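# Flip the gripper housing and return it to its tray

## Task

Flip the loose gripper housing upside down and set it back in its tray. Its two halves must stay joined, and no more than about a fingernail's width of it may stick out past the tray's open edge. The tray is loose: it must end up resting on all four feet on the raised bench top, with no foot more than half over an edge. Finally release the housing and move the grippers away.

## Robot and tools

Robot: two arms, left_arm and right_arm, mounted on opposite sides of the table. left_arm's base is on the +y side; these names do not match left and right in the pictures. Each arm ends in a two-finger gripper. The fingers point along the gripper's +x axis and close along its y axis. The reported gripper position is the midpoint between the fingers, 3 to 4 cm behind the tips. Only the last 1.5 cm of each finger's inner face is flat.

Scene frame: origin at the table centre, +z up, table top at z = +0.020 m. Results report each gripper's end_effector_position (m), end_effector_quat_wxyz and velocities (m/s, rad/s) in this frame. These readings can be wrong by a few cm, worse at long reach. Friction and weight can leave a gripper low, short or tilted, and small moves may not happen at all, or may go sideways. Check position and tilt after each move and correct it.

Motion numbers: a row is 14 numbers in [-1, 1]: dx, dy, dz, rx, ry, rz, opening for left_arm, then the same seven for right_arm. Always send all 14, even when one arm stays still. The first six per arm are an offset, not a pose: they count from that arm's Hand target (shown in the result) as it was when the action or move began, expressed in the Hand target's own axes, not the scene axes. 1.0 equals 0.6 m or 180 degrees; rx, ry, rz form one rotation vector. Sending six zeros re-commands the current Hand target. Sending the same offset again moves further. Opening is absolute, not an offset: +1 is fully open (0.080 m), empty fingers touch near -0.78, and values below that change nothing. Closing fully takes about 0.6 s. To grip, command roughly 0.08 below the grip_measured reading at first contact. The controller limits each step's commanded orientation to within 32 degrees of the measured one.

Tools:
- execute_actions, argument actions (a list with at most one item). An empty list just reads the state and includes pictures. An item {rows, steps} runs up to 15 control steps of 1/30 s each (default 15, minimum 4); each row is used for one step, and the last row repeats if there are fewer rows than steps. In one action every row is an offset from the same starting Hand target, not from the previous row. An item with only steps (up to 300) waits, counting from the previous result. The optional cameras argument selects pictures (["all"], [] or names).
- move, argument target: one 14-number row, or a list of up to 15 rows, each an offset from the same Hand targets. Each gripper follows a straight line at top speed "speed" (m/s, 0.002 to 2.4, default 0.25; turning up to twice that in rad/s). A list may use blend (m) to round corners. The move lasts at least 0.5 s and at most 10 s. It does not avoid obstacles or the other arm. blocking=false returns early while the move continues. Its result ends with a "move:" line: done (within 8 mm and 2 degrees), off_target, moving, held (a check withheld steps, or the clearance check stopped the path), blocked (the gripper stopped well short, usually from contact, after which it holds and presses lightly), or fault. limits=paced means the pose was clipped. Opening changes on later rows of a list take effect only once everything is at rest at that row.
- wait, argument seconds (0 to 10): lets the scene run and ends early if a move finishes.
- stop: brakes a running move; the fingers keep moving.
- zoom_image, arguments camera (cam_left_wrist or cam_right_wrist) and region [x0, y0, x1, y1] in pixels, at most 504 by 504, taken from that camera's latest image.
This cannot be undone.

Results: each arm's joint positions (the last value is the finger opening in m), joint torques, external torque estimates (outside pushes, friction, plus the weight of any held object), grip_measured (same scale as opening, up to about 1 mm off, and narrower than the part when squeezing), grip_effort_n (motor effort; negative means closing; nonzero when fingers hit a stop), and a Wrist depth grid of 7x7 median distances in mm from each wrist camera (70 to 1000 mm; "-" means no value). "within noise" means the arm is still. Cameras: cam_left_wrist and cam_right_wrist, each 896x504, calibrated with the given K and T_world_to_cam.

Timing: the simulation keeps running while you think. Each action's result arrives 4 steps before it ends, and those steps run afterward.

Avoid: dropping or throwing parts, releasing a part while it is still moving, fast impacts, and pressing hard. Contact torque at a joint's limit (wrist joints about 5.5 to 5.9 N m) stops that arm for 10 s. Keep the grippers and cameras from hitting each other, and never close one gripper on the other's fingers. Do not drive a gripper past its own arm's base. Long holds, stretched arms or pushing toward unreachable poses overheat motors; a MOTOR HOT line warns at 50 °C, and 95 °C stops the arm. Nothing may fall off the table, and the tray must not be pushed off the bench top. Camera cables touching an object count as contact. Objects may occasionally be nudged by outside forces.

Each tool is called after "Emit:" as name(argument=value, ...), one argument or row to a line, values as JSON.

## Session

Emit:
execute_actions(
  actions=[],
)

Emit:
zoom_image(
  camera="cam_right_wrist",
  region=[250, 50, 650, 400],
)

Scene clock: 0.00 s of 5467.00 s.
left_arm: end_effector_position=(-0.0100, +0.1844, +0.3449) grip_measured=+1.000 grip_effort_n=n/a end_effector_quat_wxyz=(+0.795, -0.198, +0.065, -0.570) | right_arm: end_effector_position=(-0.0358, -0.1484, +0.3804) grip_measured=+0.987 grip_effort_n=n/a end_effector_quat_wxyz=(+0.713, -0.196, +0.213, +0.639)
Joint positions: left_arm=[-0.283 0.715 0.477 0.391 -0.639 -0.311 0.08] | right_arm=[0.162 1.161 1.406 -0.852 0.238 0.154 0.079]
Joint velocities: within noise
Joint torques (N m): no reading
External joint torques (N m): no reading
Motor temperatures (°C): left_arm=[24 26 26 30 29 28] | right_arm=[23 27 24 28 33 30]
Heat: left arm: hottest wrist pitch 30 °C (+0.0 °C/min); right arm: hottest wrist yaw 33 °C (+0.0 °C/min).
Wrist depth (mm): cam_left_wrist=[- - - - - 498 - / - - - - - 382 - / - - - - - 393 - / - - - - - - - / - - 388 442 700 87 565 / - - 235 316 330 84 76 / - - 239 252 269 362 -] | cam_right_wrist=[- 649 669 675 687 - - / - 621 628 627 639 - - / - 560 337 325 352 557 - / 516 316 297 298 316 336 - / 471 - 270 263 287 101 474 / - - 266 268 270 89 - / - 77 247 248 249 247 -]
Hand target: left_arm -0.0099, +0.1850, +0.3479; +0.794, -0.202, +0.064, -0.570 | right_arm -0.0358, -0.1486, +0.3826; +0.714, -0.193, +0.211, +0.639
camera_calibration:
cam_left_wrist: T_world_to_cam=[[-0.88227, -0.2901, 0.370732, -0.0694235], [-0.421741, 0.13724, -0.89627, 0.308042], [0.209128, -0.947105, -0.24343, 0.341192], [0, 0, 0, 1]] pos_world=[-0.00268925, 0.260729, 0.384883]
cam_right_wrist: T_world_to_cam=[[0.990029, -0.137504, 0.0305765, 0.0104895], [-0.0995671, -0.83665, -0.538612, 0.0993575], [0.0996434, 0.530197, -0.841999, 0.486009], [0, 0, 0, 1]] pos_world=[-0.0489197, -0.17311, 0.462413]

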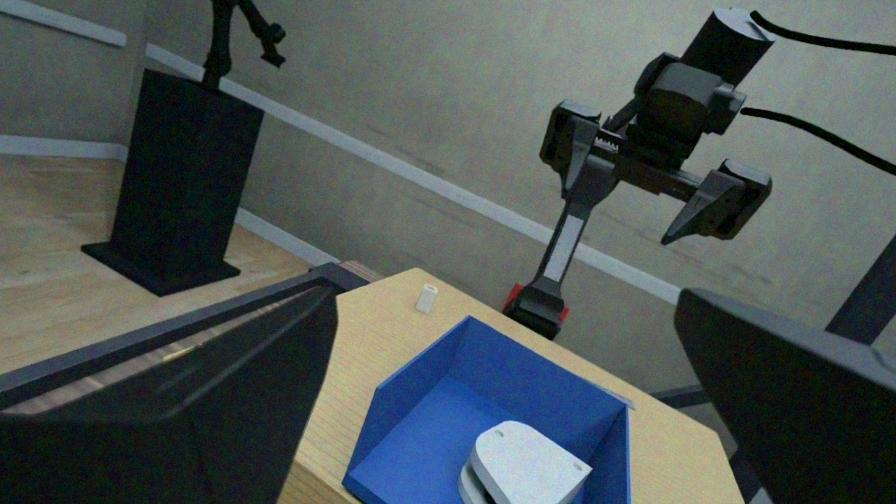

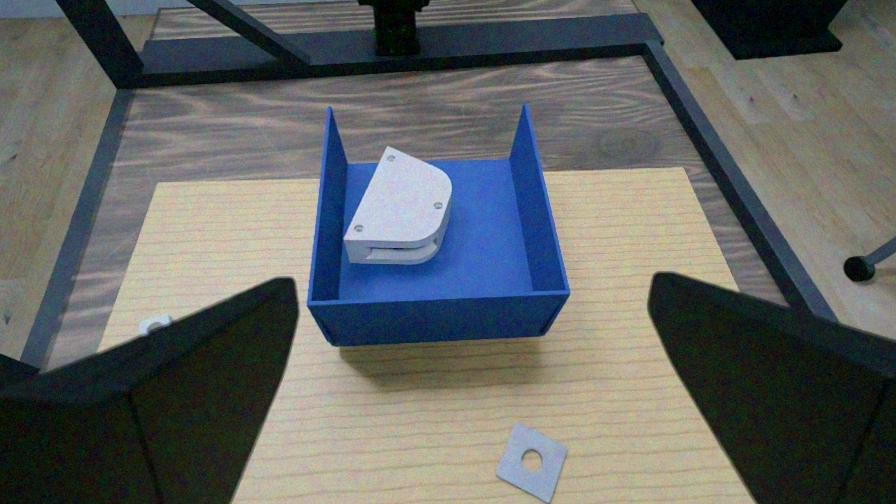

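Scaled by 1.260.

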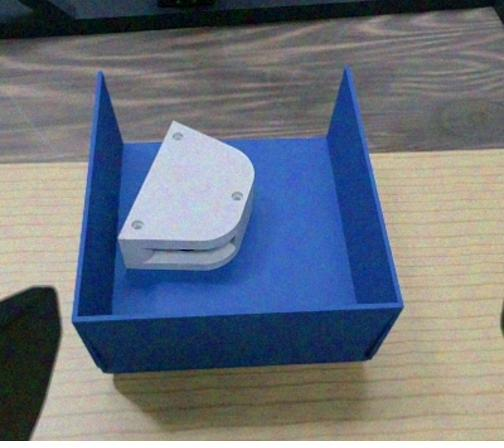

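Emit:
move(
  target=[
    [0.0833,-0.0883,-0.028,0.1714,0.4431,-0.0153,-0.85,-0.0453,-0.0662,-0.014,-0.0305,-0.029,0.0541,1],
    [0.2775,-0.1145,-0.1585,0.1714,0.4431,-0.0153,-0.85,-0.0453,-0.0662,-0.014,-0.0305,-0.029,0.0541,1],
  ],
  speed=0.3,
)

Emit:
zoom_image(
  camera="cam_right_wrist",
  region=[250, 80, 550, 380],
)

Scene clock: 4.43 s of 5467.00 s.
left_arm: end_effector_position=(-0.0455, -0.0088, +0.3063) grip_measured=-0.776 grip_effort_n=-83.5 end_effector_quat_wxyz=(+0.606, +0.361, +0.367, -0.607) | right_arm: end_effector_position=(+0.0005, -0.1788, +0.3905) grip_measured=+0.987 grip_effort_n=-1.6 end_effector_quat_wxyz=(+0.655, -0.180, +0.166, +0.714)
Joint positions: left_arm=[-0.05 2.067 2.341 -1.356 -0.022 -0.057 0] | right_arm=[-0.195 1.009 1.306 -0.806 -0.236 -0.129 0.079]
Joint velocities: within noise
Joint torques (N m): left_arm=[0.32 -9.13 7.17 1.49 0.06 0.23] | right_arm=[-0.33 -2.79 5.94 2.26 -0.2 -0.12]
External joint torques (N m): left_arm=[0.33 -0.37 1.79 0.46 0.07 0.23] | right_arm=[-0.31 -0.7 -0.11 0.66 -0.13 -0.12]
Motor temperatures (°C): left_arm=[24 26 27 30 29 28] | right_arm=[23 27 24 29 33 30]
Heat: left arm: hottest wrist pitch 30 °C (+0.0 °C/min); right arm: hottest wrist yaw 33 °C (+0.0 °C/min).
Wrist depth (mm): cam_left_wrist=[193 193 193 193 193 192 192 / 191 191 191 191 191 191 191 / 190 189 163 154 149 189 189 / 188 187 174 175 174 188 187 / 186 186 173 96 157 185 186 / 186 147 172 - - 184 184 / - - - - - - -] | cam_right_wrist=[- 208 166 165 206 - - / - - 673 682 707 722 - / - 626 391 371 627 635 - / - 360 323 329 356 532 - / 453 - 302 290 318 101 - / - - 284 285 287 90 - / - 77 261 260 261 - -]
Hand target: left_arm -0.0447, -0.0120, +0.3099; +0.580, +0.405, +0.405, -0.579 | right_arm +0.0008, -0.1800, +0.3906; +0.656, -0.179, +0.164, +0.715
Off the commanded pose: left_arm 0.005 m, 8 deg | right_arm 0.001 m, 0 deg.
joint sent to its limit (left arm) — joint 3 (elbow), upper limit, where the elbow is as straight as it goes.
Kept back: nothing.
move: off_target (left_arm)
camera_calibration:
cam_left_wrist: T_world_to_cam=[[-0.999841, 0.0107176, -0.0142366, -0.027268], [0.0120571, 0.995152, -0.097605, 0.0676059], [0.0131215, -0.0977612, -0.995123, 0.384908], [0, 0, 0, 1]] pos_world=[-0.0331293, -0.0293569, 0.389241]
cam_right_wrist: T_world_to_cam=[[0.998388, 0.0533306, 0.0194446, 0.00842829], [0.054012, -0.787117, -0.614434, 0.12138], [-0.017463, 0.614494, -0.788728, 0.501348], [0, 0, 0, 1]] pos_world=[-0.00621566, -0.212984, 0.469844]

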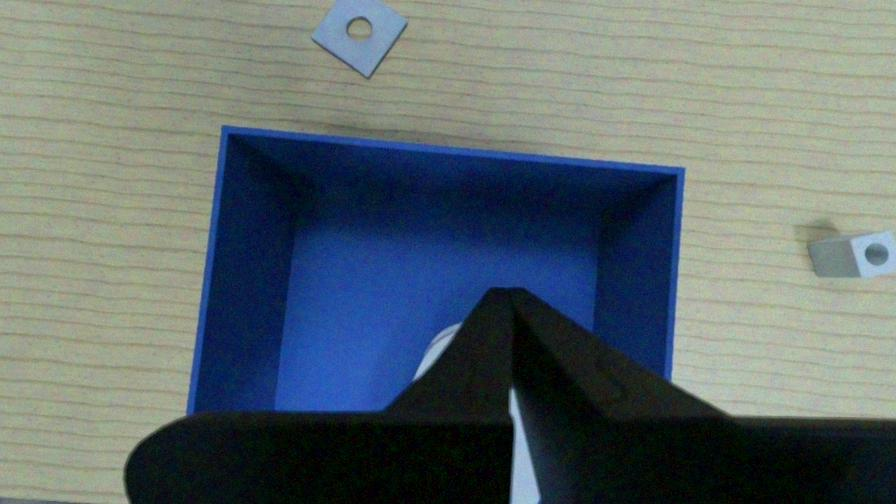

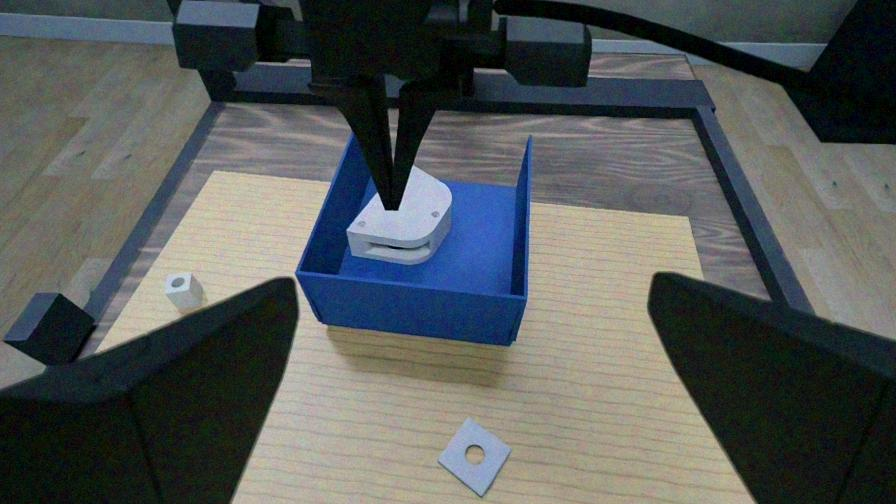

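Scaled by 1.680.

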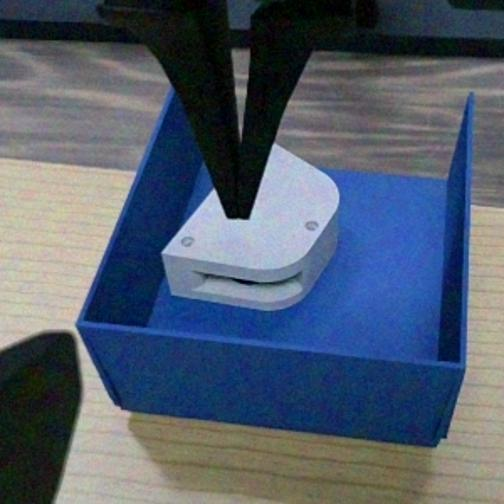

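Emit:
move(
  target=[
    [0.0213,0,0.01,0,-0.022,0,-0.85,0,0,0,0,0,0,1],
    [0.1238,0,-0.03,0,-0.022,0,-0.85,0,0,0,0,0,0,1],
  ],
  speed=0.12,
)

Emit:
zoom_image(
  camera="cam_right_wrist",
  region=[250, 80, 550, 380],
)

Scene clock: 7.30 s of 5467.00 s.
left_arm: end_effector_position=(-0.0463, -0.0222, +0.2386) grip_measured=-0.776 grip_effort_n=-83.5 end_effector_quat_wxyz=(+0.595, +0.380, +0.383, -0.595) | right_arm: end_effector_position=(+0.0004, -0.1788, +0.3904) grip_measured=+0.987 grip_effort_n=-2.1 end_effector_quat_wxyz=(+0.655, -0.180, +0.166, +0.715)
Joint positions: left_arm=[-0.05 2.069 2.078 -1.151 -0.022 -0.057 0] | right_arm=[-0.195 1.009 1.305 -0.806 -0.237 -0.129 0.079]
Joint velocities: within noise
Joint torques (N m): left_arm=[0.35 -10.14 3.59 1.31 -0.07 0.18] | right_arm=[-0.33 -2.8 5.95 2.25 -0.2 -0.11]
External joint torques (N m): left_arm=[0.35 -0.81 -2.18 0.31 -0.05 0.18] | right_arm=[-0.33 -0.65 -0.11 0.66 -0.12 -0.12]
Motor temperatures (°C): left_arm=[24 27 27 30 29 28] | right_arm=[23 28 25 30 33 30]
Heat: left arm: hottest wrist pitch 30 °C (+0.0 °C/min); right arm: hottest wrist yaw 33 °C (+0.0 °C/min).
Wrist depth (mm): cam_left_wrist=[121 121 121 120 120 120 120 / - - - - 120 120 120 / - 105 108 107 101 98 - / - 106 108 108 107 107 - / - 108 108 108 107 107 - / - 108 108 - - 99 - / - - - - - - -] | cam_right_wrist=[- - 152 247 - - - / - - 266 282 708 739 - / - 590 249 200 609 630 - / - 359 323 328 337 205 - / 455 - 302 291 315 101 172 / - - 284 285 287 90 - / - 77 260 262 261 - -]
Hand target: left_arm -0.0447, -0.0206, +0.2339; +0.593, +0.385, +0.385, -0.593 | right_arm +0.0007, -0.1800, +0.3905; +0.655, -0.179, +0.164, +0.715
Off the commanded pose: left_arm 0.005 m, 1 deg | right_arm 0.001 m, 0 deg.
Kept back: nothing.
move: done
camera_calibration:
cam_left_wrist: T_world_to_cam=[[-0.999784, 0.0121483, -0.0168918, -0.0282547], [0.012783, 0.999196, -0.0379891, 0.0603041], [0.0164167, -0.0381968, -0.999135, 0.318705], [0, 0, 0, 1]] pos_world=[-0.0342515, -0.0477388, 0.320243]
cam_right_wrist: T_world_to_cam=[[0.998375, 0.0536674, 0.0191776, 0.00872114], [0.0541196, -0.787318, -0.614167, 0.121176], [-0.0178618, 0.614206, -0.788943, 0.501164], [0, 0, 0, 1]] pos_world=[-0.00631323, -0.212882, 0.469645]

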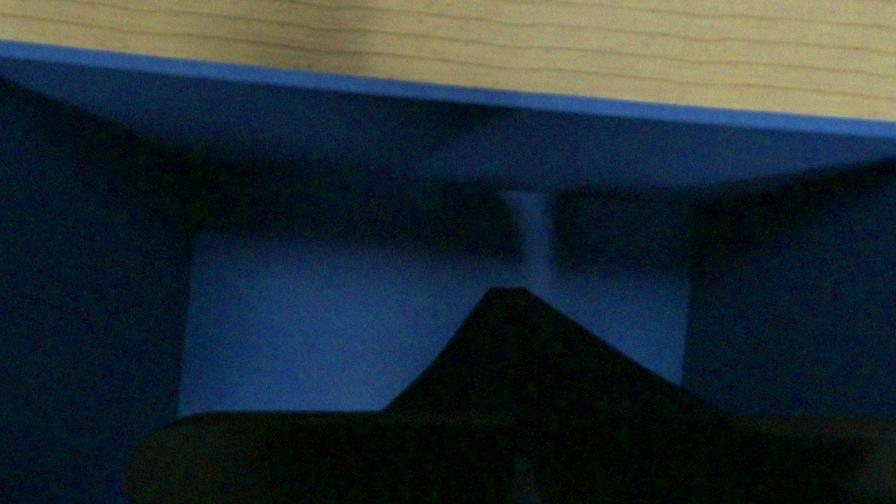

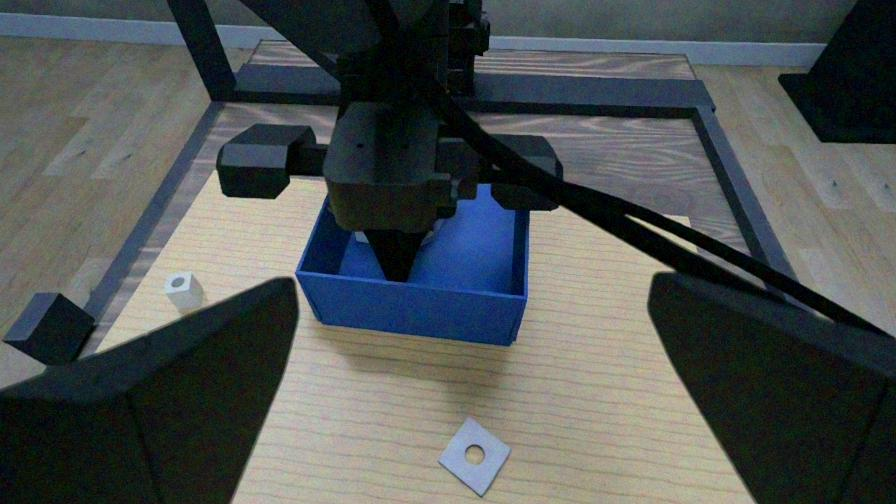

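Scaled by 1.680.

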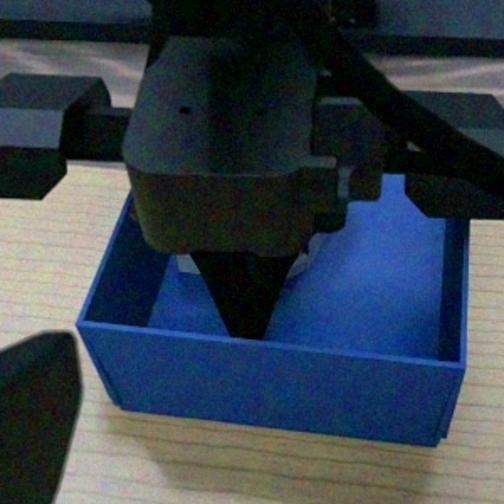

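Emit:
move(
  target=[
    [0.0107,0,-0.0047,0,0,0,-0.85,0,0,0,0,0,0,1],
    [-0.0097,0,-0.0504,0,0,0,-0.85,0,0,0,0,0,0,1],
  ],
  speed=0.06,
)

Emit:
zoom_image(
  camera="cam_right_wrist",
  region=[250, 80, 550, 380],
)

Scene clock: 8.47 s of 5467.00 s.
left_arm: end_effector_position=(-0.0447, +0.0041, +0.2367) grip_measured=-0.776 grip_effort_n=-83.5 end_effector_quat_wxyz=(+0.599, +0.373, +0.377, -0.600) | right_arm: end_effector_position=(+0.0004, -0.1788, +0.3904) grip_measured=+0.987 grip_effort_n=-2.1 end_effector_quat_wxyz=(+0.655, -0.180, +0.166, +0.715)
Joint positions: left_arm=[-0.05 1.923 1.853 -1.049 -0.022 -0.057 0] | right_arm=[-0.195 1.009 1.305 -0.806 -0.237 -0.129 0.079]
Joint velocities: within noise
Joint torques (N m): left_arm=[-0.07 -8.84 2.95 0.51 -0.12 0.06] | right_arm=[-0.33 -2.79 5.96 2.26 -0.2 -0.12]
External joint torques (N m): left_arm=[0 -0.33 -3.04 -0.49 -0.11 0.06] | right_arm=[-0.35 -0.69 -0.06 0.68 -0.11 -0.12]
Motor temperatures (°C): left_arm=[24 27 27 30 29 28] | right_arm=[23 28 25 31 33 30]
Heat: left arm: hottest wrist pitch 30 °C (+0.0 °C/min); right arm: hottest wrist yaw 33 °C (+0.0 °C/min).
Wrist depth (mm): cam_left_wrist=[- 104 102 91 94 88 74 / - 109 109 109 108 105 - / - 108 108 108 108 104 75 / - 108 108 108 108 108 - / - 105 108 107 108 107 - / - 107 107 - - 98 - / - - - - - - -] | cam_right_wrist=[- - 649 248 - - - / - - 267 223 707 750 - / - 618 353 293 382 628 - / - 358 334 329 355 373 508 / 451 - 301 290 316 101 512 / - - 285 285 287 90 - / - 77 259 260 263 - -]
Hand target: left_arm -0.0447, +0.0094, +0.2270; +0.593, +0.385, +0.385, -0.593 | right_arm +0.0007, -0.1800, +0.3905; +0.655, -0.179, +0.164, +0.715
Off the commanded pose: left_arm 0.011 m, 2 deg | right_arm 0.001 m, 0 deg.
Kept back: nothing.
move: off_target (left_arm)
camera_calibration:
cam_left_wrist: T_world_to_cam=[[-0.999798, 0.0114039, -0.0165361, -0.0270438], [0.0123787, 0.998116, -0.0600952, 0.0391273], [0.0158197, -0.0602878, -0.998056, 0.317596], [0, 0, 0, 1]] pos_world=[-0.0325469, -0.019598, 0.318882]
cam_right_wrist: T_world_to_cam=[[0.998375, 0.0536674, 0.0191776, 0.00872114], [0.0541196, -0.787318, -0.614167, 0.121176], [-0.0178618, 0.614206, -0.788943, 0.501164], [0, 0, 0, 1]] pos_world=[-0.00631323, -0.212882, 0.469645]

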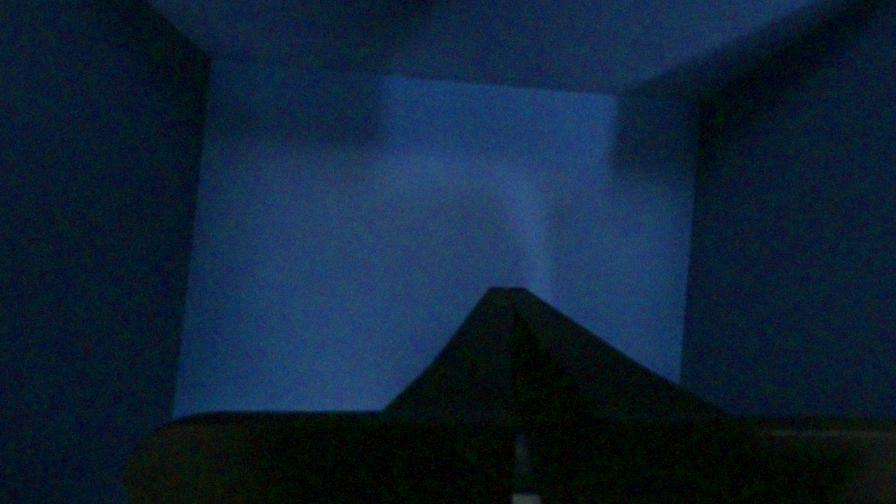

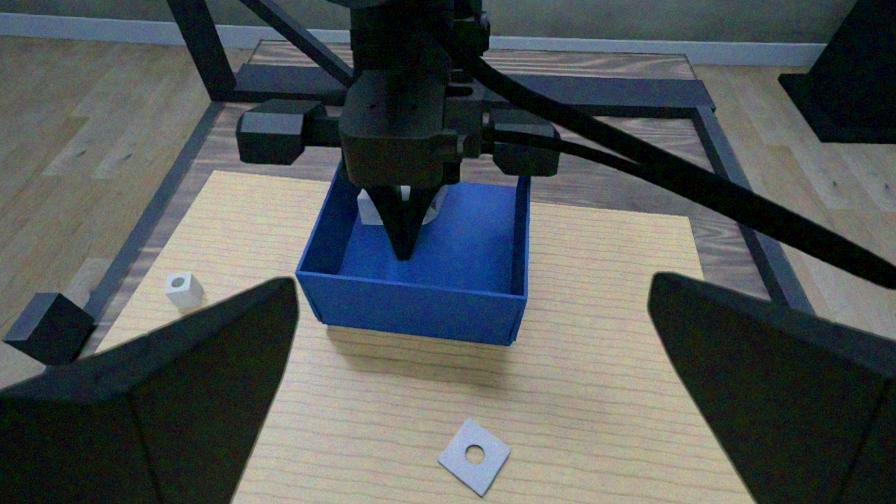

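Scaled by 1.680.

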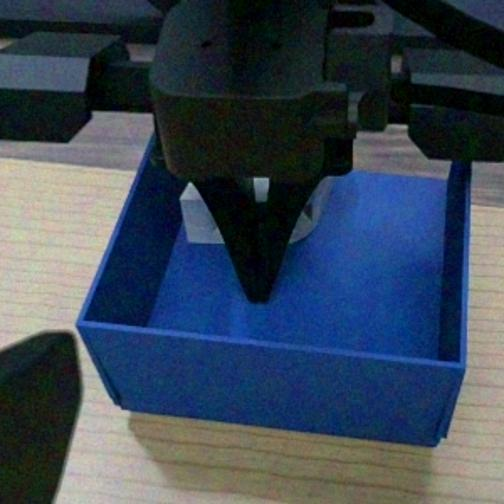

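Emit:
move(
  target=[
    [0.0043,0,0.0345,0,0,0,-0.85,0,0,0,0,0,0,1],
    [-0.1845,0,0.1187,0,0,0,-0.85,0,0,0,0,0,0,1],
    [-0.2895,0,-0.1175,0,-0.22,0,-0.85,0,0,0,0,0,0,1],
  ],
  speed=[0.08,0.2,0.25],
)

Emit:
zoom_image(
  camera="cam_right_wrist",
  region=[290, 80, 550, 340],
)

Emit:
zoom_image(
  camera="cam_left_wrist",
  region=[250, 100, 650, 450],
)

Scene clock: 12.67 s of 5467.00 s.
left_arm: end_effector_position=(-0.0445, +0.1428, +0.3563) grip_measured=-0.776 grip_effort_n=-83.5 end_effector_quat_wxyz=(+0.688, +0.165, +0.163, -0.688) | right_arm: end_effector_position=(+0.0004, -0.1788, +0.3904) grip_measured=+0.987 grip_effort_n=-3.0 end_effector_quat_wxyz=(+0.655, -0.180, +0.166, +0.715)
Joint positions: left_arm=[-0.119 1.035 1.141 -0.578 -0.115 -0.056 0] | right_arm=[-0.195 1.009 1.305 -0.806 -0.237 -0.129 0.079]
Joint velocities: within noise
Joint torques (N m): left_arm=[-0.13 -4.28 5.38 2.15 -0.17 -0.07] | right_arm=[-0.34 -2.8 5.96 2.26 -0.19 -0.11]
External joint torques (N m): left_arm=[-0.14 -1.74 -0.84 0.62 -0.13 -0.07] | right_arm=[-0.34 -0.67 -0.11 0.66 -0.12 -0.12]
Motor temperatures (°C): left_arm=[24 28 27 30 29 28] | right_arm=[23 28 25 32 33 30]
Heat: left arm: hottest wrist pitch 30 °C (+0.0 °C/min); right arm: hottest wrist yaw 33 °C (+0.0 °C/min).
Wrist depth (mm): cam_left_wrist=[- - - 590 - - - / - 706 418 418 413 - - / - 551 345 308 344 374 - / - 312 293 292 300 309 - / 459 276 261 96 272 272 463 / 413 285 257 - - 249 398 / - - - - - - -] | cam_right_wrist=[- - 823 804 - - - / - - 704 716 709 736 - / - 619 388 362 634 627 - / - 359 336 338 355 542 - / 452 - 303 291 317 101 513 / - - 285 285 286 90 - / - 77 260 259 262 - -]
Hand target: left_arm -0.0448, +0.1445, +0.3570; +0.689, +0.162, +0.161, -0.688 | right_arm +0.0007, -0.1800, +0.3905; +0.655, -0.179, +0.164, +0.715
Off the commanded pose: left_arm 0.002 m, 0 deg | right_arm 0.001 m, 0 deg.
Kept back: nothing.
move: done
camera_calibration:
cam_left_wrist: T_world_to_cam=[[-0.999615, -0.0019957, -0.027673, -0.0204683], [0.016525, 0.758371, -0.651614, 0.152983], [0.0222868, -0.65182, -0.758046, 0.444552], [0, 0, 0, 1]] pos_world=[-0.0328961, 0.173709, 0.43611]
cam_right_wrist: T_world_to_cam=[[0.998375, 0.0536674, 0.0191776, 0.00872114], [0.0541196, -0.787318, -0.614167, 0.121176], [-0.0178618, 0.614206, -0.788943, 0.501164], [0, 0, 0, 1]] pos_world=[-0.00631323, -0.212882, 0.469645]

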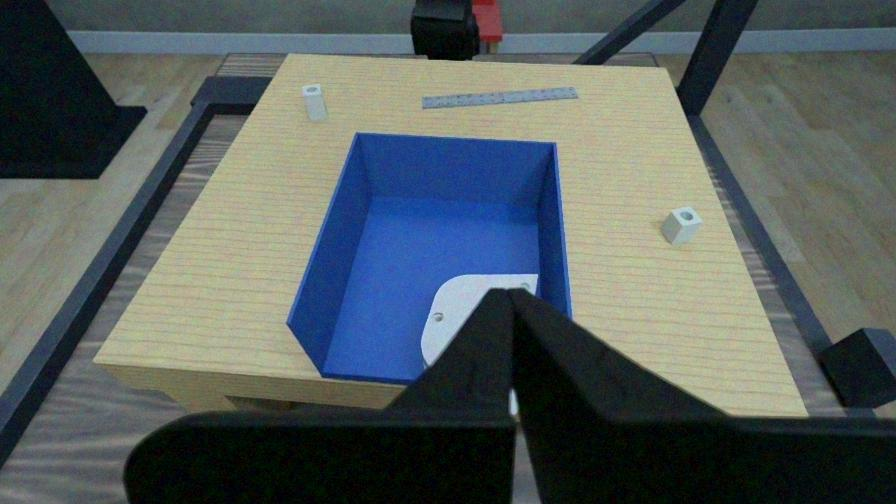

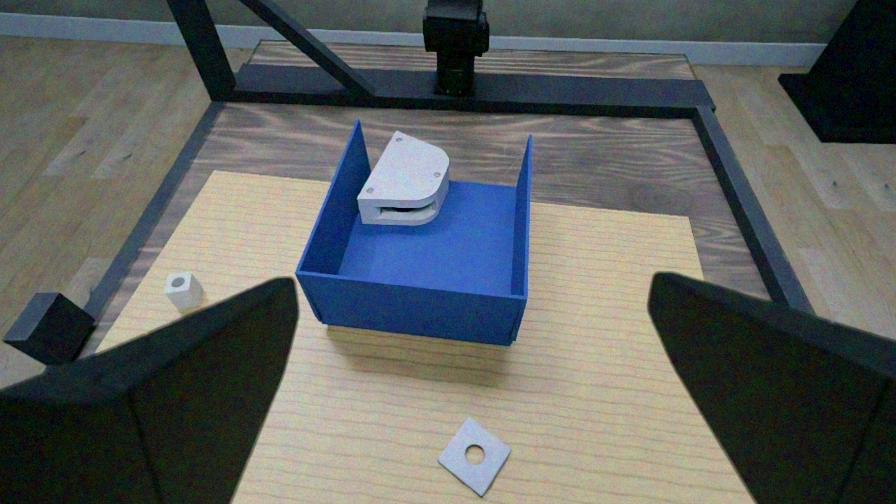

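Scaled by 1.938.

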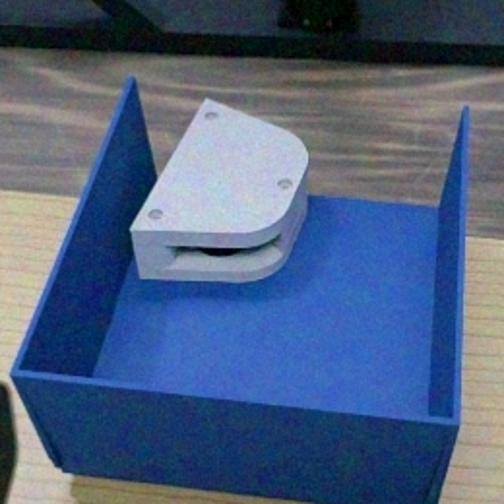

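Scaled by 1.260.

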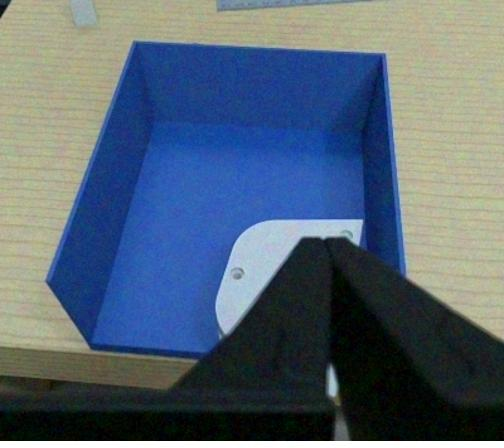

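Emit:
move(
  target=[
    [-0.0077,-0.0067,-0.1557,0.4905,-0.1132,0.1132,0.33,0,0,0,0,0,0,1],
    [0.067,-0.0067,-0.2345,0.4905,-0.1132,0.1132,0.33,0,0,0,0,0,0,1],
  ],
  speed=0.35,
)

Emit:
zoom_image(
  camera="cam_right_wrist",
  region=[290, 80, 550, 340],
)

Emit:
zoom_image(
  camera="cam_left_wrist",
  region=[300, 50, 700, 400],
)

Scene clock: 16.60 s of 5467.00 s.
left_arm: end_effector_position=(-0.0495, +0.1704, +0.2155) grip_measured=+0.328 grip_effort_n=14.7 end_effector_quat_wxyz=(+0.500, +0.500, -0.497, -0.503) end_effector_velocity=(+0.001, +0.000, -0.001) end_effector_angular_velocity=(-0.007, +0.009, +0.015) | right_arm: end_effector_position=(+0.0004, -0.1788, +0.3904) grip_measured=+0.987 grip_effort_n=-2.6 end_effector_quat_wxyz=(+0.655, -0.180, +0.166, +0.715)
Joint positions: left_arm=[-0.193 0.922 0.111 0.806 -0.202 1.564 0.05] | right_arm=[-0.195 1.009 1.305 -0.806 -0.237 -0.129 0.079]
Joint velocities: left_arm=[-0.007 0.022 -0.007 0.037 -0.022 -0.007 0] | right_arm=[within noise]
Joint torques (N m): left_arm=[0.33 -1.51 4.97 2.19 0.09 0.13] | right_arm=[-0.33 -2.8 5.97 2.26 -0.2 -0.11]
External joint torques (N m): left_arm=[0.35 0.04 -1 0.56 0.09 0.18] | right_arm=[-0.34 -0.67 -0.08 0.67 -0.12 -0.12]
Motor temperatures (°C): left_arm=[24 28 28 31 29 28] | right_arm=[23 28 25 33 33 30]
Heat: left arm: hottest wrist pitch 31 °C (+3.6 °C/min); right arm: hottest wrist pitch 33 °C (+18.1 °C/min).
Wrist depth (mm): cam_left_wrist=[- - - - 140 140 237 / - 550 720 183 150 288 235 / - 451 - 162 158 306 235 / - - - 171 169 324 236 / - - - 245 188 304 235 / - - - 222 203 75 - / - - - - 232 - -] | cam_right_wrist=[- - 666 462 - - - / - - 707 686 707 737 - / - 610 389 364 631 626 - / - 358 336 339 354 535 - / 450 - 301 290 316 101 512 / - - 284 285 285 89 - / - 77 260 261 261 - -]
Hand target: left_arm -0.0488, +0.1710, +0.2131; +0.498, +0.502, -0.498, -0.502 | right_arm +0.0007, -0.1800, +0.3905; +0.655, -0.179, +0.164, +0.715
Off the commanded pose: left_arm 0.003 m, 0 deg | right_arm 0.001 m, 0 deg.
Kept back: nothing.
move: done
camera_calibration:
cam_left_wrist: T_world_to_cam=[[0.0157853, -0.00843429, -0.99984, 0.231489], [0.923995, 0.382236, 0.0113635, 0.00657407], [0.382079, -0.924026, 0.0138269, 0.253843], [0, 0, 0, 1]] pos_world=[-0.106717, 0.233998, 0.227868]
cam_right_wrist: T_world_to_cam=[[0.998375, 0.0536674, 0.0191776, 0.00872114], [0.0541196, -0.787318, -0.614167, 0.121176], [-0.0178618, 0.614206, -0.788943, 0.501164], [0, 0, 0, 1]] pos_world=[-0.00631323, -0.212882, 0.469645]

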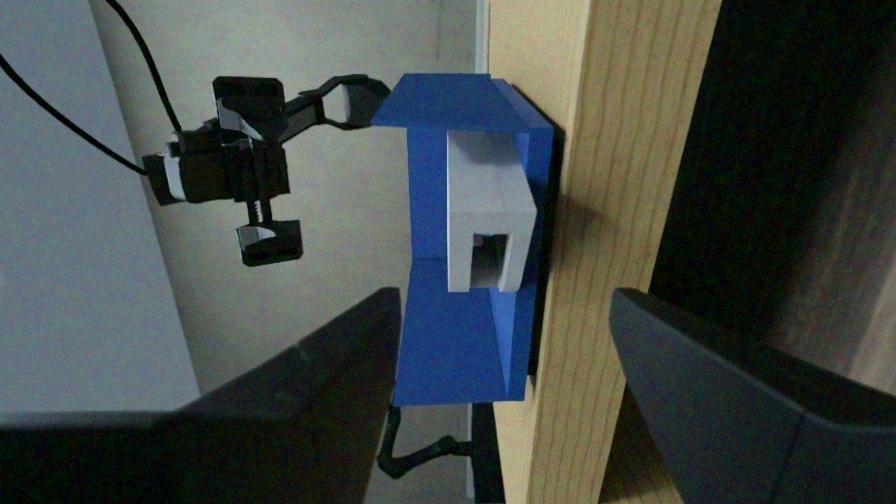

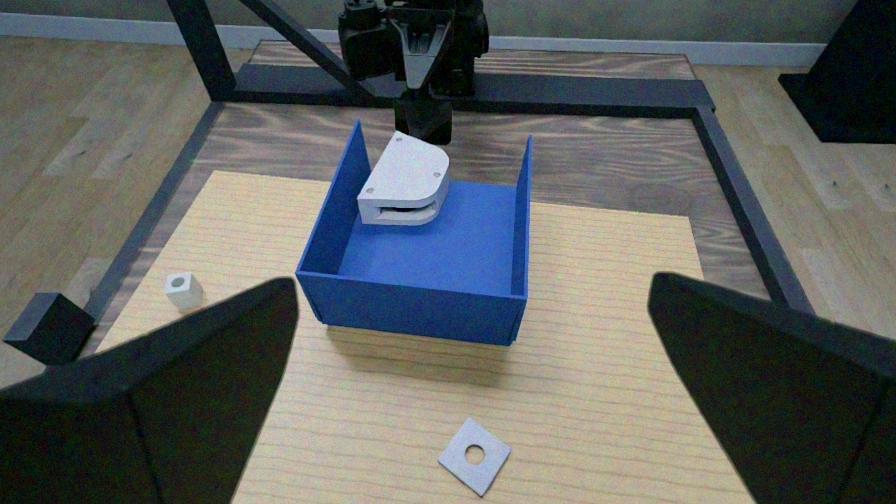

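Scaled by 1.938.

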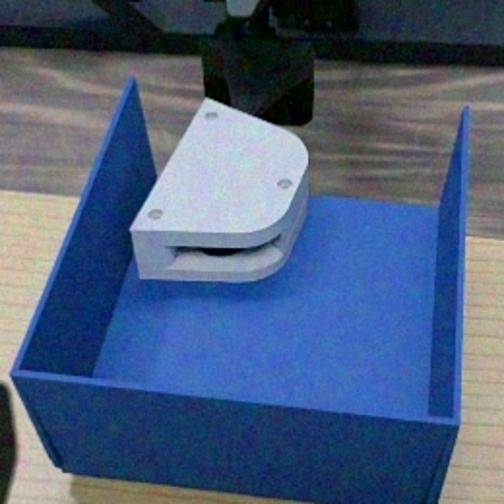

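Scaled by 1.260.

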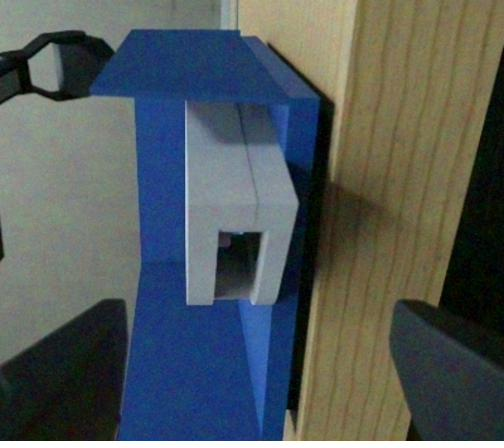

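Emit:
move(
  target=[
    [0.07,0.0133,0.0067,0,0,0.0083,0.33,0,0,0,0,0,0,1],
    [0.1058,0.0133,0.0067,0,0,0.0083,0.33,0,0,0,0,0,0,1],
  ],
  speed=[0.12,0.05],
)

Emit:
zoom_image(
  camera="cam_left_wrist",
  region=[300, 50, 700, 400],
)

Emit:
zoom_image(
  camera="cam_right_wrist",
  region=[330, 80, 490, 240],
)

Scene clock: 18.03 s of 5467.00 s.
left_arm: end_effector_position=(-0.0530, +0.1108, +0.2150) grip_measured=+0.328 grip_effort_n=14.7 end_effector_quat_wxyz=(+0.501, +0.499, -0.500, -0.500) | right_arm: end_effector_position=(+0.0004, -0.1788, +0.3904) grip_measured=+0.987 grip_effort_n=-2.1 end_effector_quat_wxyz=(+0.655, -0.180, +0.166, +0.715)
Joint positions: left_arm=[-0.15 1.346 0.279 1.069 -0.16 1.568 0.05] | right_arm=[-0.195 1.009 1.305 -0.806 -0.237 -0.129 0.079]
Joint velocities: within noise
Joint torques (N m): left_arm=[0.34 -3.37 6.88 2.21 0.11 0.14] | right_arm=[-0.33 -2.81 5.97 2.26 -0.2 -0.12]
External joint torques (N m): left_arm=[0.35 0.09 1.79 0.61 0.11 0.19] | right_arm=[-0.34 -0.69 -0.08 0.67 -0.12 -0.12]
Motor temperatures (°C): left_arm=[24 28 28 32 29 28] | right_arm=[23 28 25 33 33 30]
Heat: left arm: hottest wrist pitch 32 °C (+6.7 °C/min); right arm: hottest wrist pitch 33 °C (+16.6 °C/min).
Wrist depth (mm): cam_left_wrist=[- - - - 136 83 82 / - 393 686 163 129 89 89 / - 392 577 109 103 95 206 / - - - 101 103 103 224 / - - - 89 90 108 235 / - - - 191 126 75 - / - - - 173 139 - -] | cam_right_wrist=[- - 630 442 - - - / - - 695 683 700 749 - / - 620 388 364 632 632 - / - 358 336 337 354 540 - / 450 - 302 290 317 101 510 / - - 285 286 285 90 - / - 77 261 261 262 - -]
Hand target: left_arm -0.0528, +0.1075, +0.2205; +0.505, +0.496, -0.504, -0.495 | right_arm +0.0007, -0.1800, +0.3905; +0.655, -0.179, +0.164, +0.715
Off the commanded pose: left_arm 0.007 m, 1 deg | right_arm 0.001 m, 0 deg.
Kept back: nothing.
move: done
camera_calibration:
cam_left_wrist: T_world_to_cam=[[0.0190035, -0.0155419, -0.999699, 0.231455], [0.923977, 0.382271, 0.0116211, 0.0325355], [0.381975, -0.923919, 0.0216249, 0.198328], [0, 0, 0, 1]] pos_world=[-0.110217, 0.174399, 0.226718]
cam_right_wrist: T_world_to_cam=[[0.998375, 0.0536674, 0.0191776, 0.00872114], [0.0541196, -0.787318, -0.614167, 0.121176], [-0.0178618, 0.614206, -0.788943, 0.501164], [0, 0, 0, 1]] pos_world=[-0.00631323, -0.212882, 0.469645]

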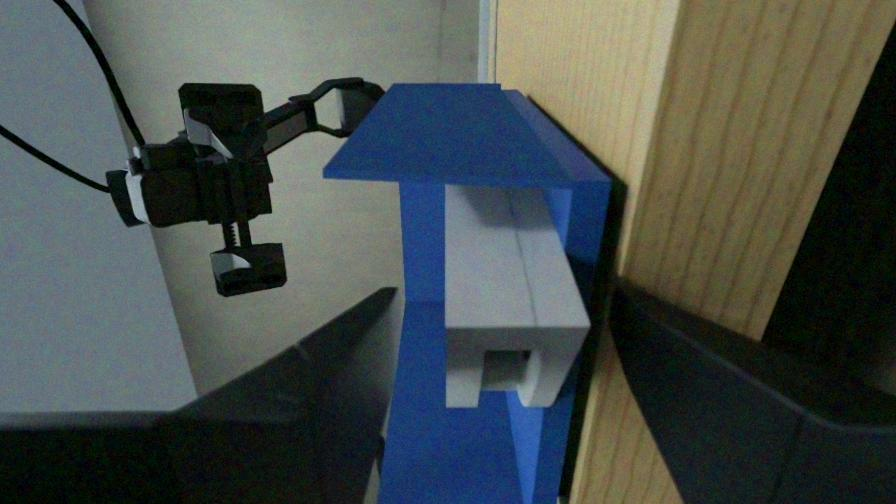

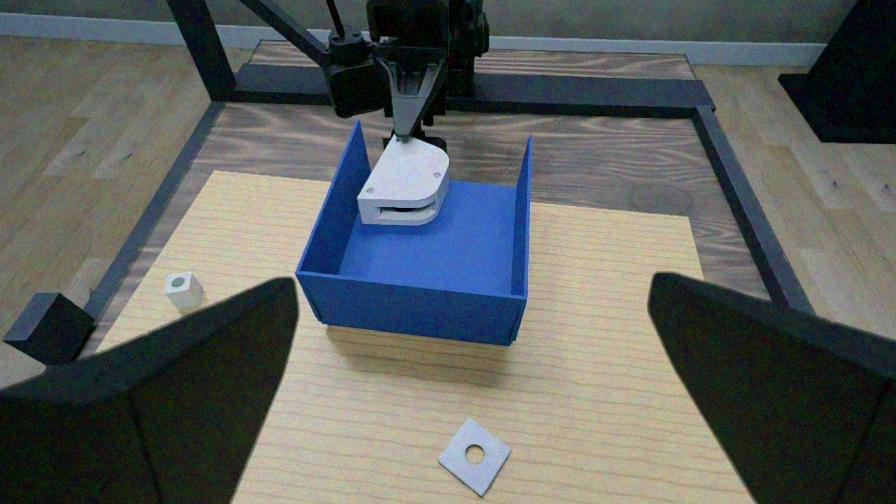

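Scaled by 1.260.

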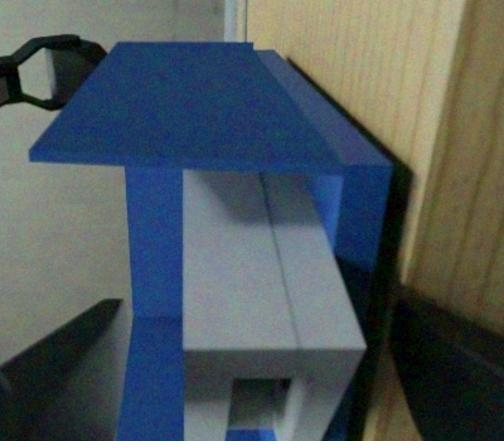

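Scaled by 3.150.

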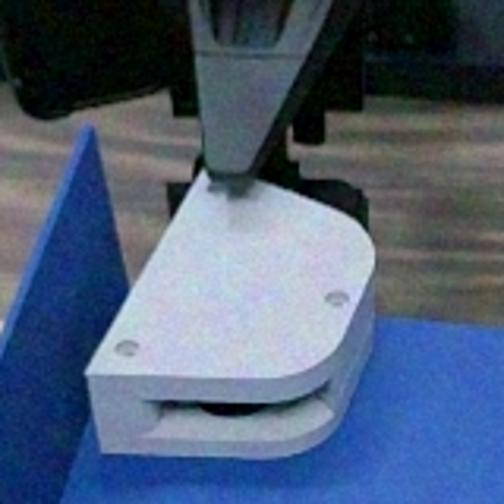

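Emit:
move(
  target=[0.005,-0.0045,0,0,0,0,0.33,0,0,0,0,0,0,1],
  speed=0.04,
  cameras=[],
)

Emit:
move(
  target=[0,0,0,0,0,0,-0.08,0,0,0,0,0,0,1],
)

Emit:
zoom_image(
  camera="cam_left_wrist",
  region=[300, 50, 700, 400],
)

Emit:
zoom_image(
  camera="cam_right_wrist",
  region=[330, 80, 490, 240],
)

Scene clock: 18.97 s of 5467.00 s.
left_arm: end_effector_position=(-0.0530, +0.1079, +0.2128) grip_measured=+0.328 grip_effort_n=15.1 end_effector_quat_wxyz=(+0.502, +0.499, -0.500, -0.500) | right_arm: end_effector_position=(+0.0004, -0.1788, +0.3904) grip_measured=+0.987 grip_effort_n=-1.6 end_effector_quat_wxyz=(+0.655, -0.180, +0.166, +0.715)
Joint positions: left_arm=[-0.148 1.374 0.284 1.093 -0.158 1.568 0.05] | right_arm=[-0.195 1.009 1.305 -0.806 -0.237 -0.129 0.079]
Joint velocities: within noise
Joint torques (N m): left_arm=[0.34 -3.29 6.78 2.18 0.12 0.13] | right_arm=[-0.33 -2.8 5.97 2.26 -0.2 -0.11]
External joint torques (N m): left_arm=[0.35 0.25 1.82 0.6 0.12 0.18] | right_arm=[-0.33 -0.68 -0.07 0.68 -0.12 -0.12]
Motor temperatures (°C): left_arm=[24 28 28 32 29 28] | right_arm=[23 28 25 33 33 30]
Heat: left arm: hottest wrist pitch 32 °C (+6.3 °C/min); right arm: hottest wrist pitch 33 °C (+15.8 °C/min).
Wrist depth (mm): cam_left_wrist=[- - - - 129 80 80 / - 373 658 162 128 85 88 / - 392 424 107 100 92 204 / - - - 100 100 99 221 / - - 97 85 88 104 233 / - - - 129 119 75 - / - - - 171 136 - -] | cam_right_wrist=[- - 635 382 - - - / - - 693 682 715 751 - / - 622 388 363 632 639 - / - 360 335 336 355 543 - / 449 - 302 290 316 100 513 / - - 286 284 286 89 - / - 77 262 260 261 - -]
Hand target: left_arm -0.0527, +0.1045, +0.2179; +0.505, +0.496, -0.504, -0.495 | right_arm +0.0007, -0.1800, +0.3905; +0.655, -0.179, +0.164, +0.715
Off the commanded pose: left_arm 0.006 m, 1 deg | right_arm 0.001 m, 0 deg.
Kept back: nothing.
move: done
No camera images: "cameras" was empty.

Scene clock: 19.67 s of 5467.00 s.
left_arm: end_effector_position=(-0.0531, +0.1075, +0.2126) grip_measured=-0.065 grip_effort_n=-83.5 end_effector_quat_wxyz=(+0.501, +0.499, -0.500, -0.500) | right_arm: end_effector_position=(+0.0004, -0.1788, +0.3904) grip_measured=+0.987 grip_effort_n=-1.6 end_effector_quat_wxyz=(+0.655, -0.180, +0.166, +0.715)
Joint positions: left_arm=[-0.148 1.377 0.285 1.095 -0.157 1.569 0.032] | right_arm=[-0.195 1.009 1.305 -0.806 -0.237 -0.129 0.079]
Joint velocities: within noise
Joint torques (N m): left_arm=[0.32 -3.6 6.65 2.09 0.1 0.1] | right_arm=[-0.34 -2.81 5.97 2.26 -0.19 -0.11]
External joint torques (N m): left_arm=[0.31 0.01 1.68 0.49 0.1 0.15] | right_arm=[-0.31 -0.73 -0.07 0.66 -0.13 -0.12]
Motor temperatures (°C): left_arm=[24 28 28 32 29 28] | right_arm=[23 28 26 33 33 30]
Heat: left arm: hottest wrist pitch 32 °C (+6.1 °C/min); right arm: hottest wrist pitch 33 °C (+15.3 °C/min).
Wrist depth (mm): cam_left_wrist=[- - - - 128 80 79 / - 374 661 164 128 85 87 / - 390 425 108 100 91 204 / - - - 100 100 99 222 / - - - 85 87 106 233 / - - - 129 107 - 223 / - - - 166 135 - -] | cam_right_wrist=[- - 646 441 - - - / - - 694 680 707 737 - / - 621 389 363 635 633 - / - 360 334 336 354 540 - / 452 - 302 291 311 101 509 / - - 285 285 286 90 - / - 77 259 259 260 - -]
Hand target: left_arm -0.0527, +0.1044, +0.2179; +0.505, +0.496, -0.504, -0.495 | right_arm +0.0007, -0.1800, +0.3905; +0.655, -0.179, +0.164, +0.715
Off the commanded pose: left_arm 0.006 m, 1 deg | right_arm 0.001 m, 0 deg.
Kept back: nothing.
move: done
camera_calibration:
cam_left_wrist: T_world_to_cam=[[0.0199164, -0.0166751, -0.999663, 0.229183], [0.923963, 0.382292, 0.0120313, 0.0338216], [0.381963, -0.923891, 0.0230211, 0.195052], [0, 0, 0, 1]] pos_world=[-0.110317, 0.171099, 0.224209]
cam_right_wrist: T_world_to_cam=[[0.998375, 0.0536674, 0.0191776, 0.00872114], [0.0541196, -0.787318, -0.614167, 0.121176], [-0.0178618, 0.614206, -0.788943, 0.501164], [0, 0, 0, 1]] pos_world=[-0.00631323, -0.212882, 0.469645]

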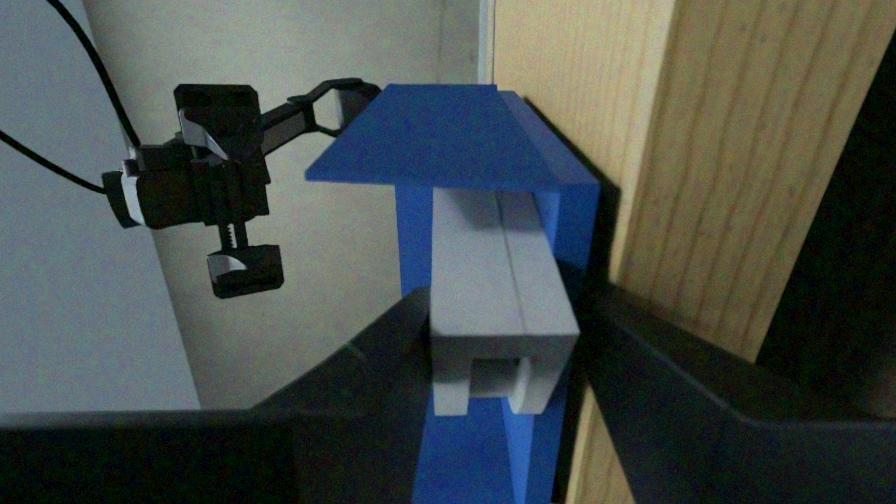

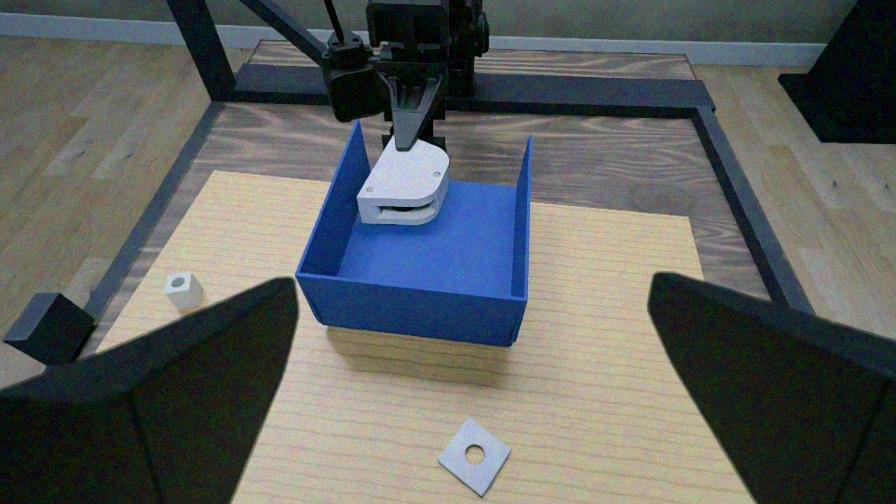

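Scaled by 1.260.

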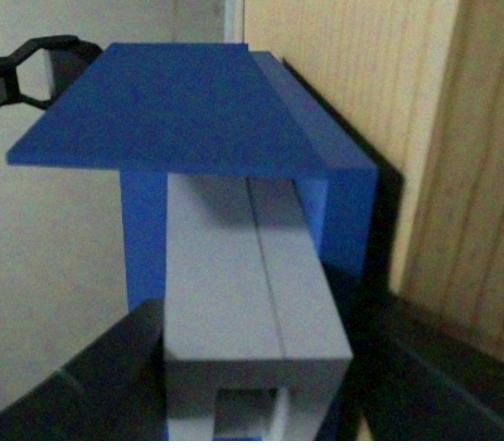

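Scaled by 3.150.

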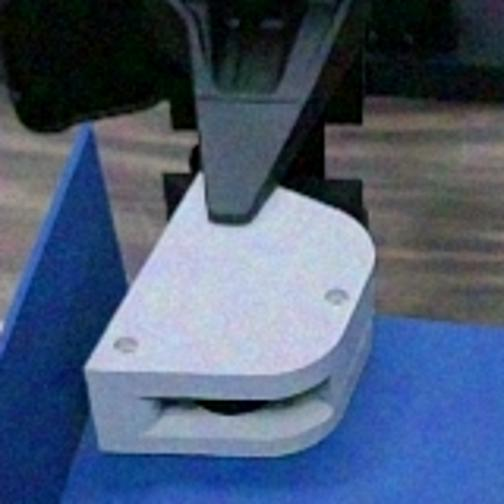

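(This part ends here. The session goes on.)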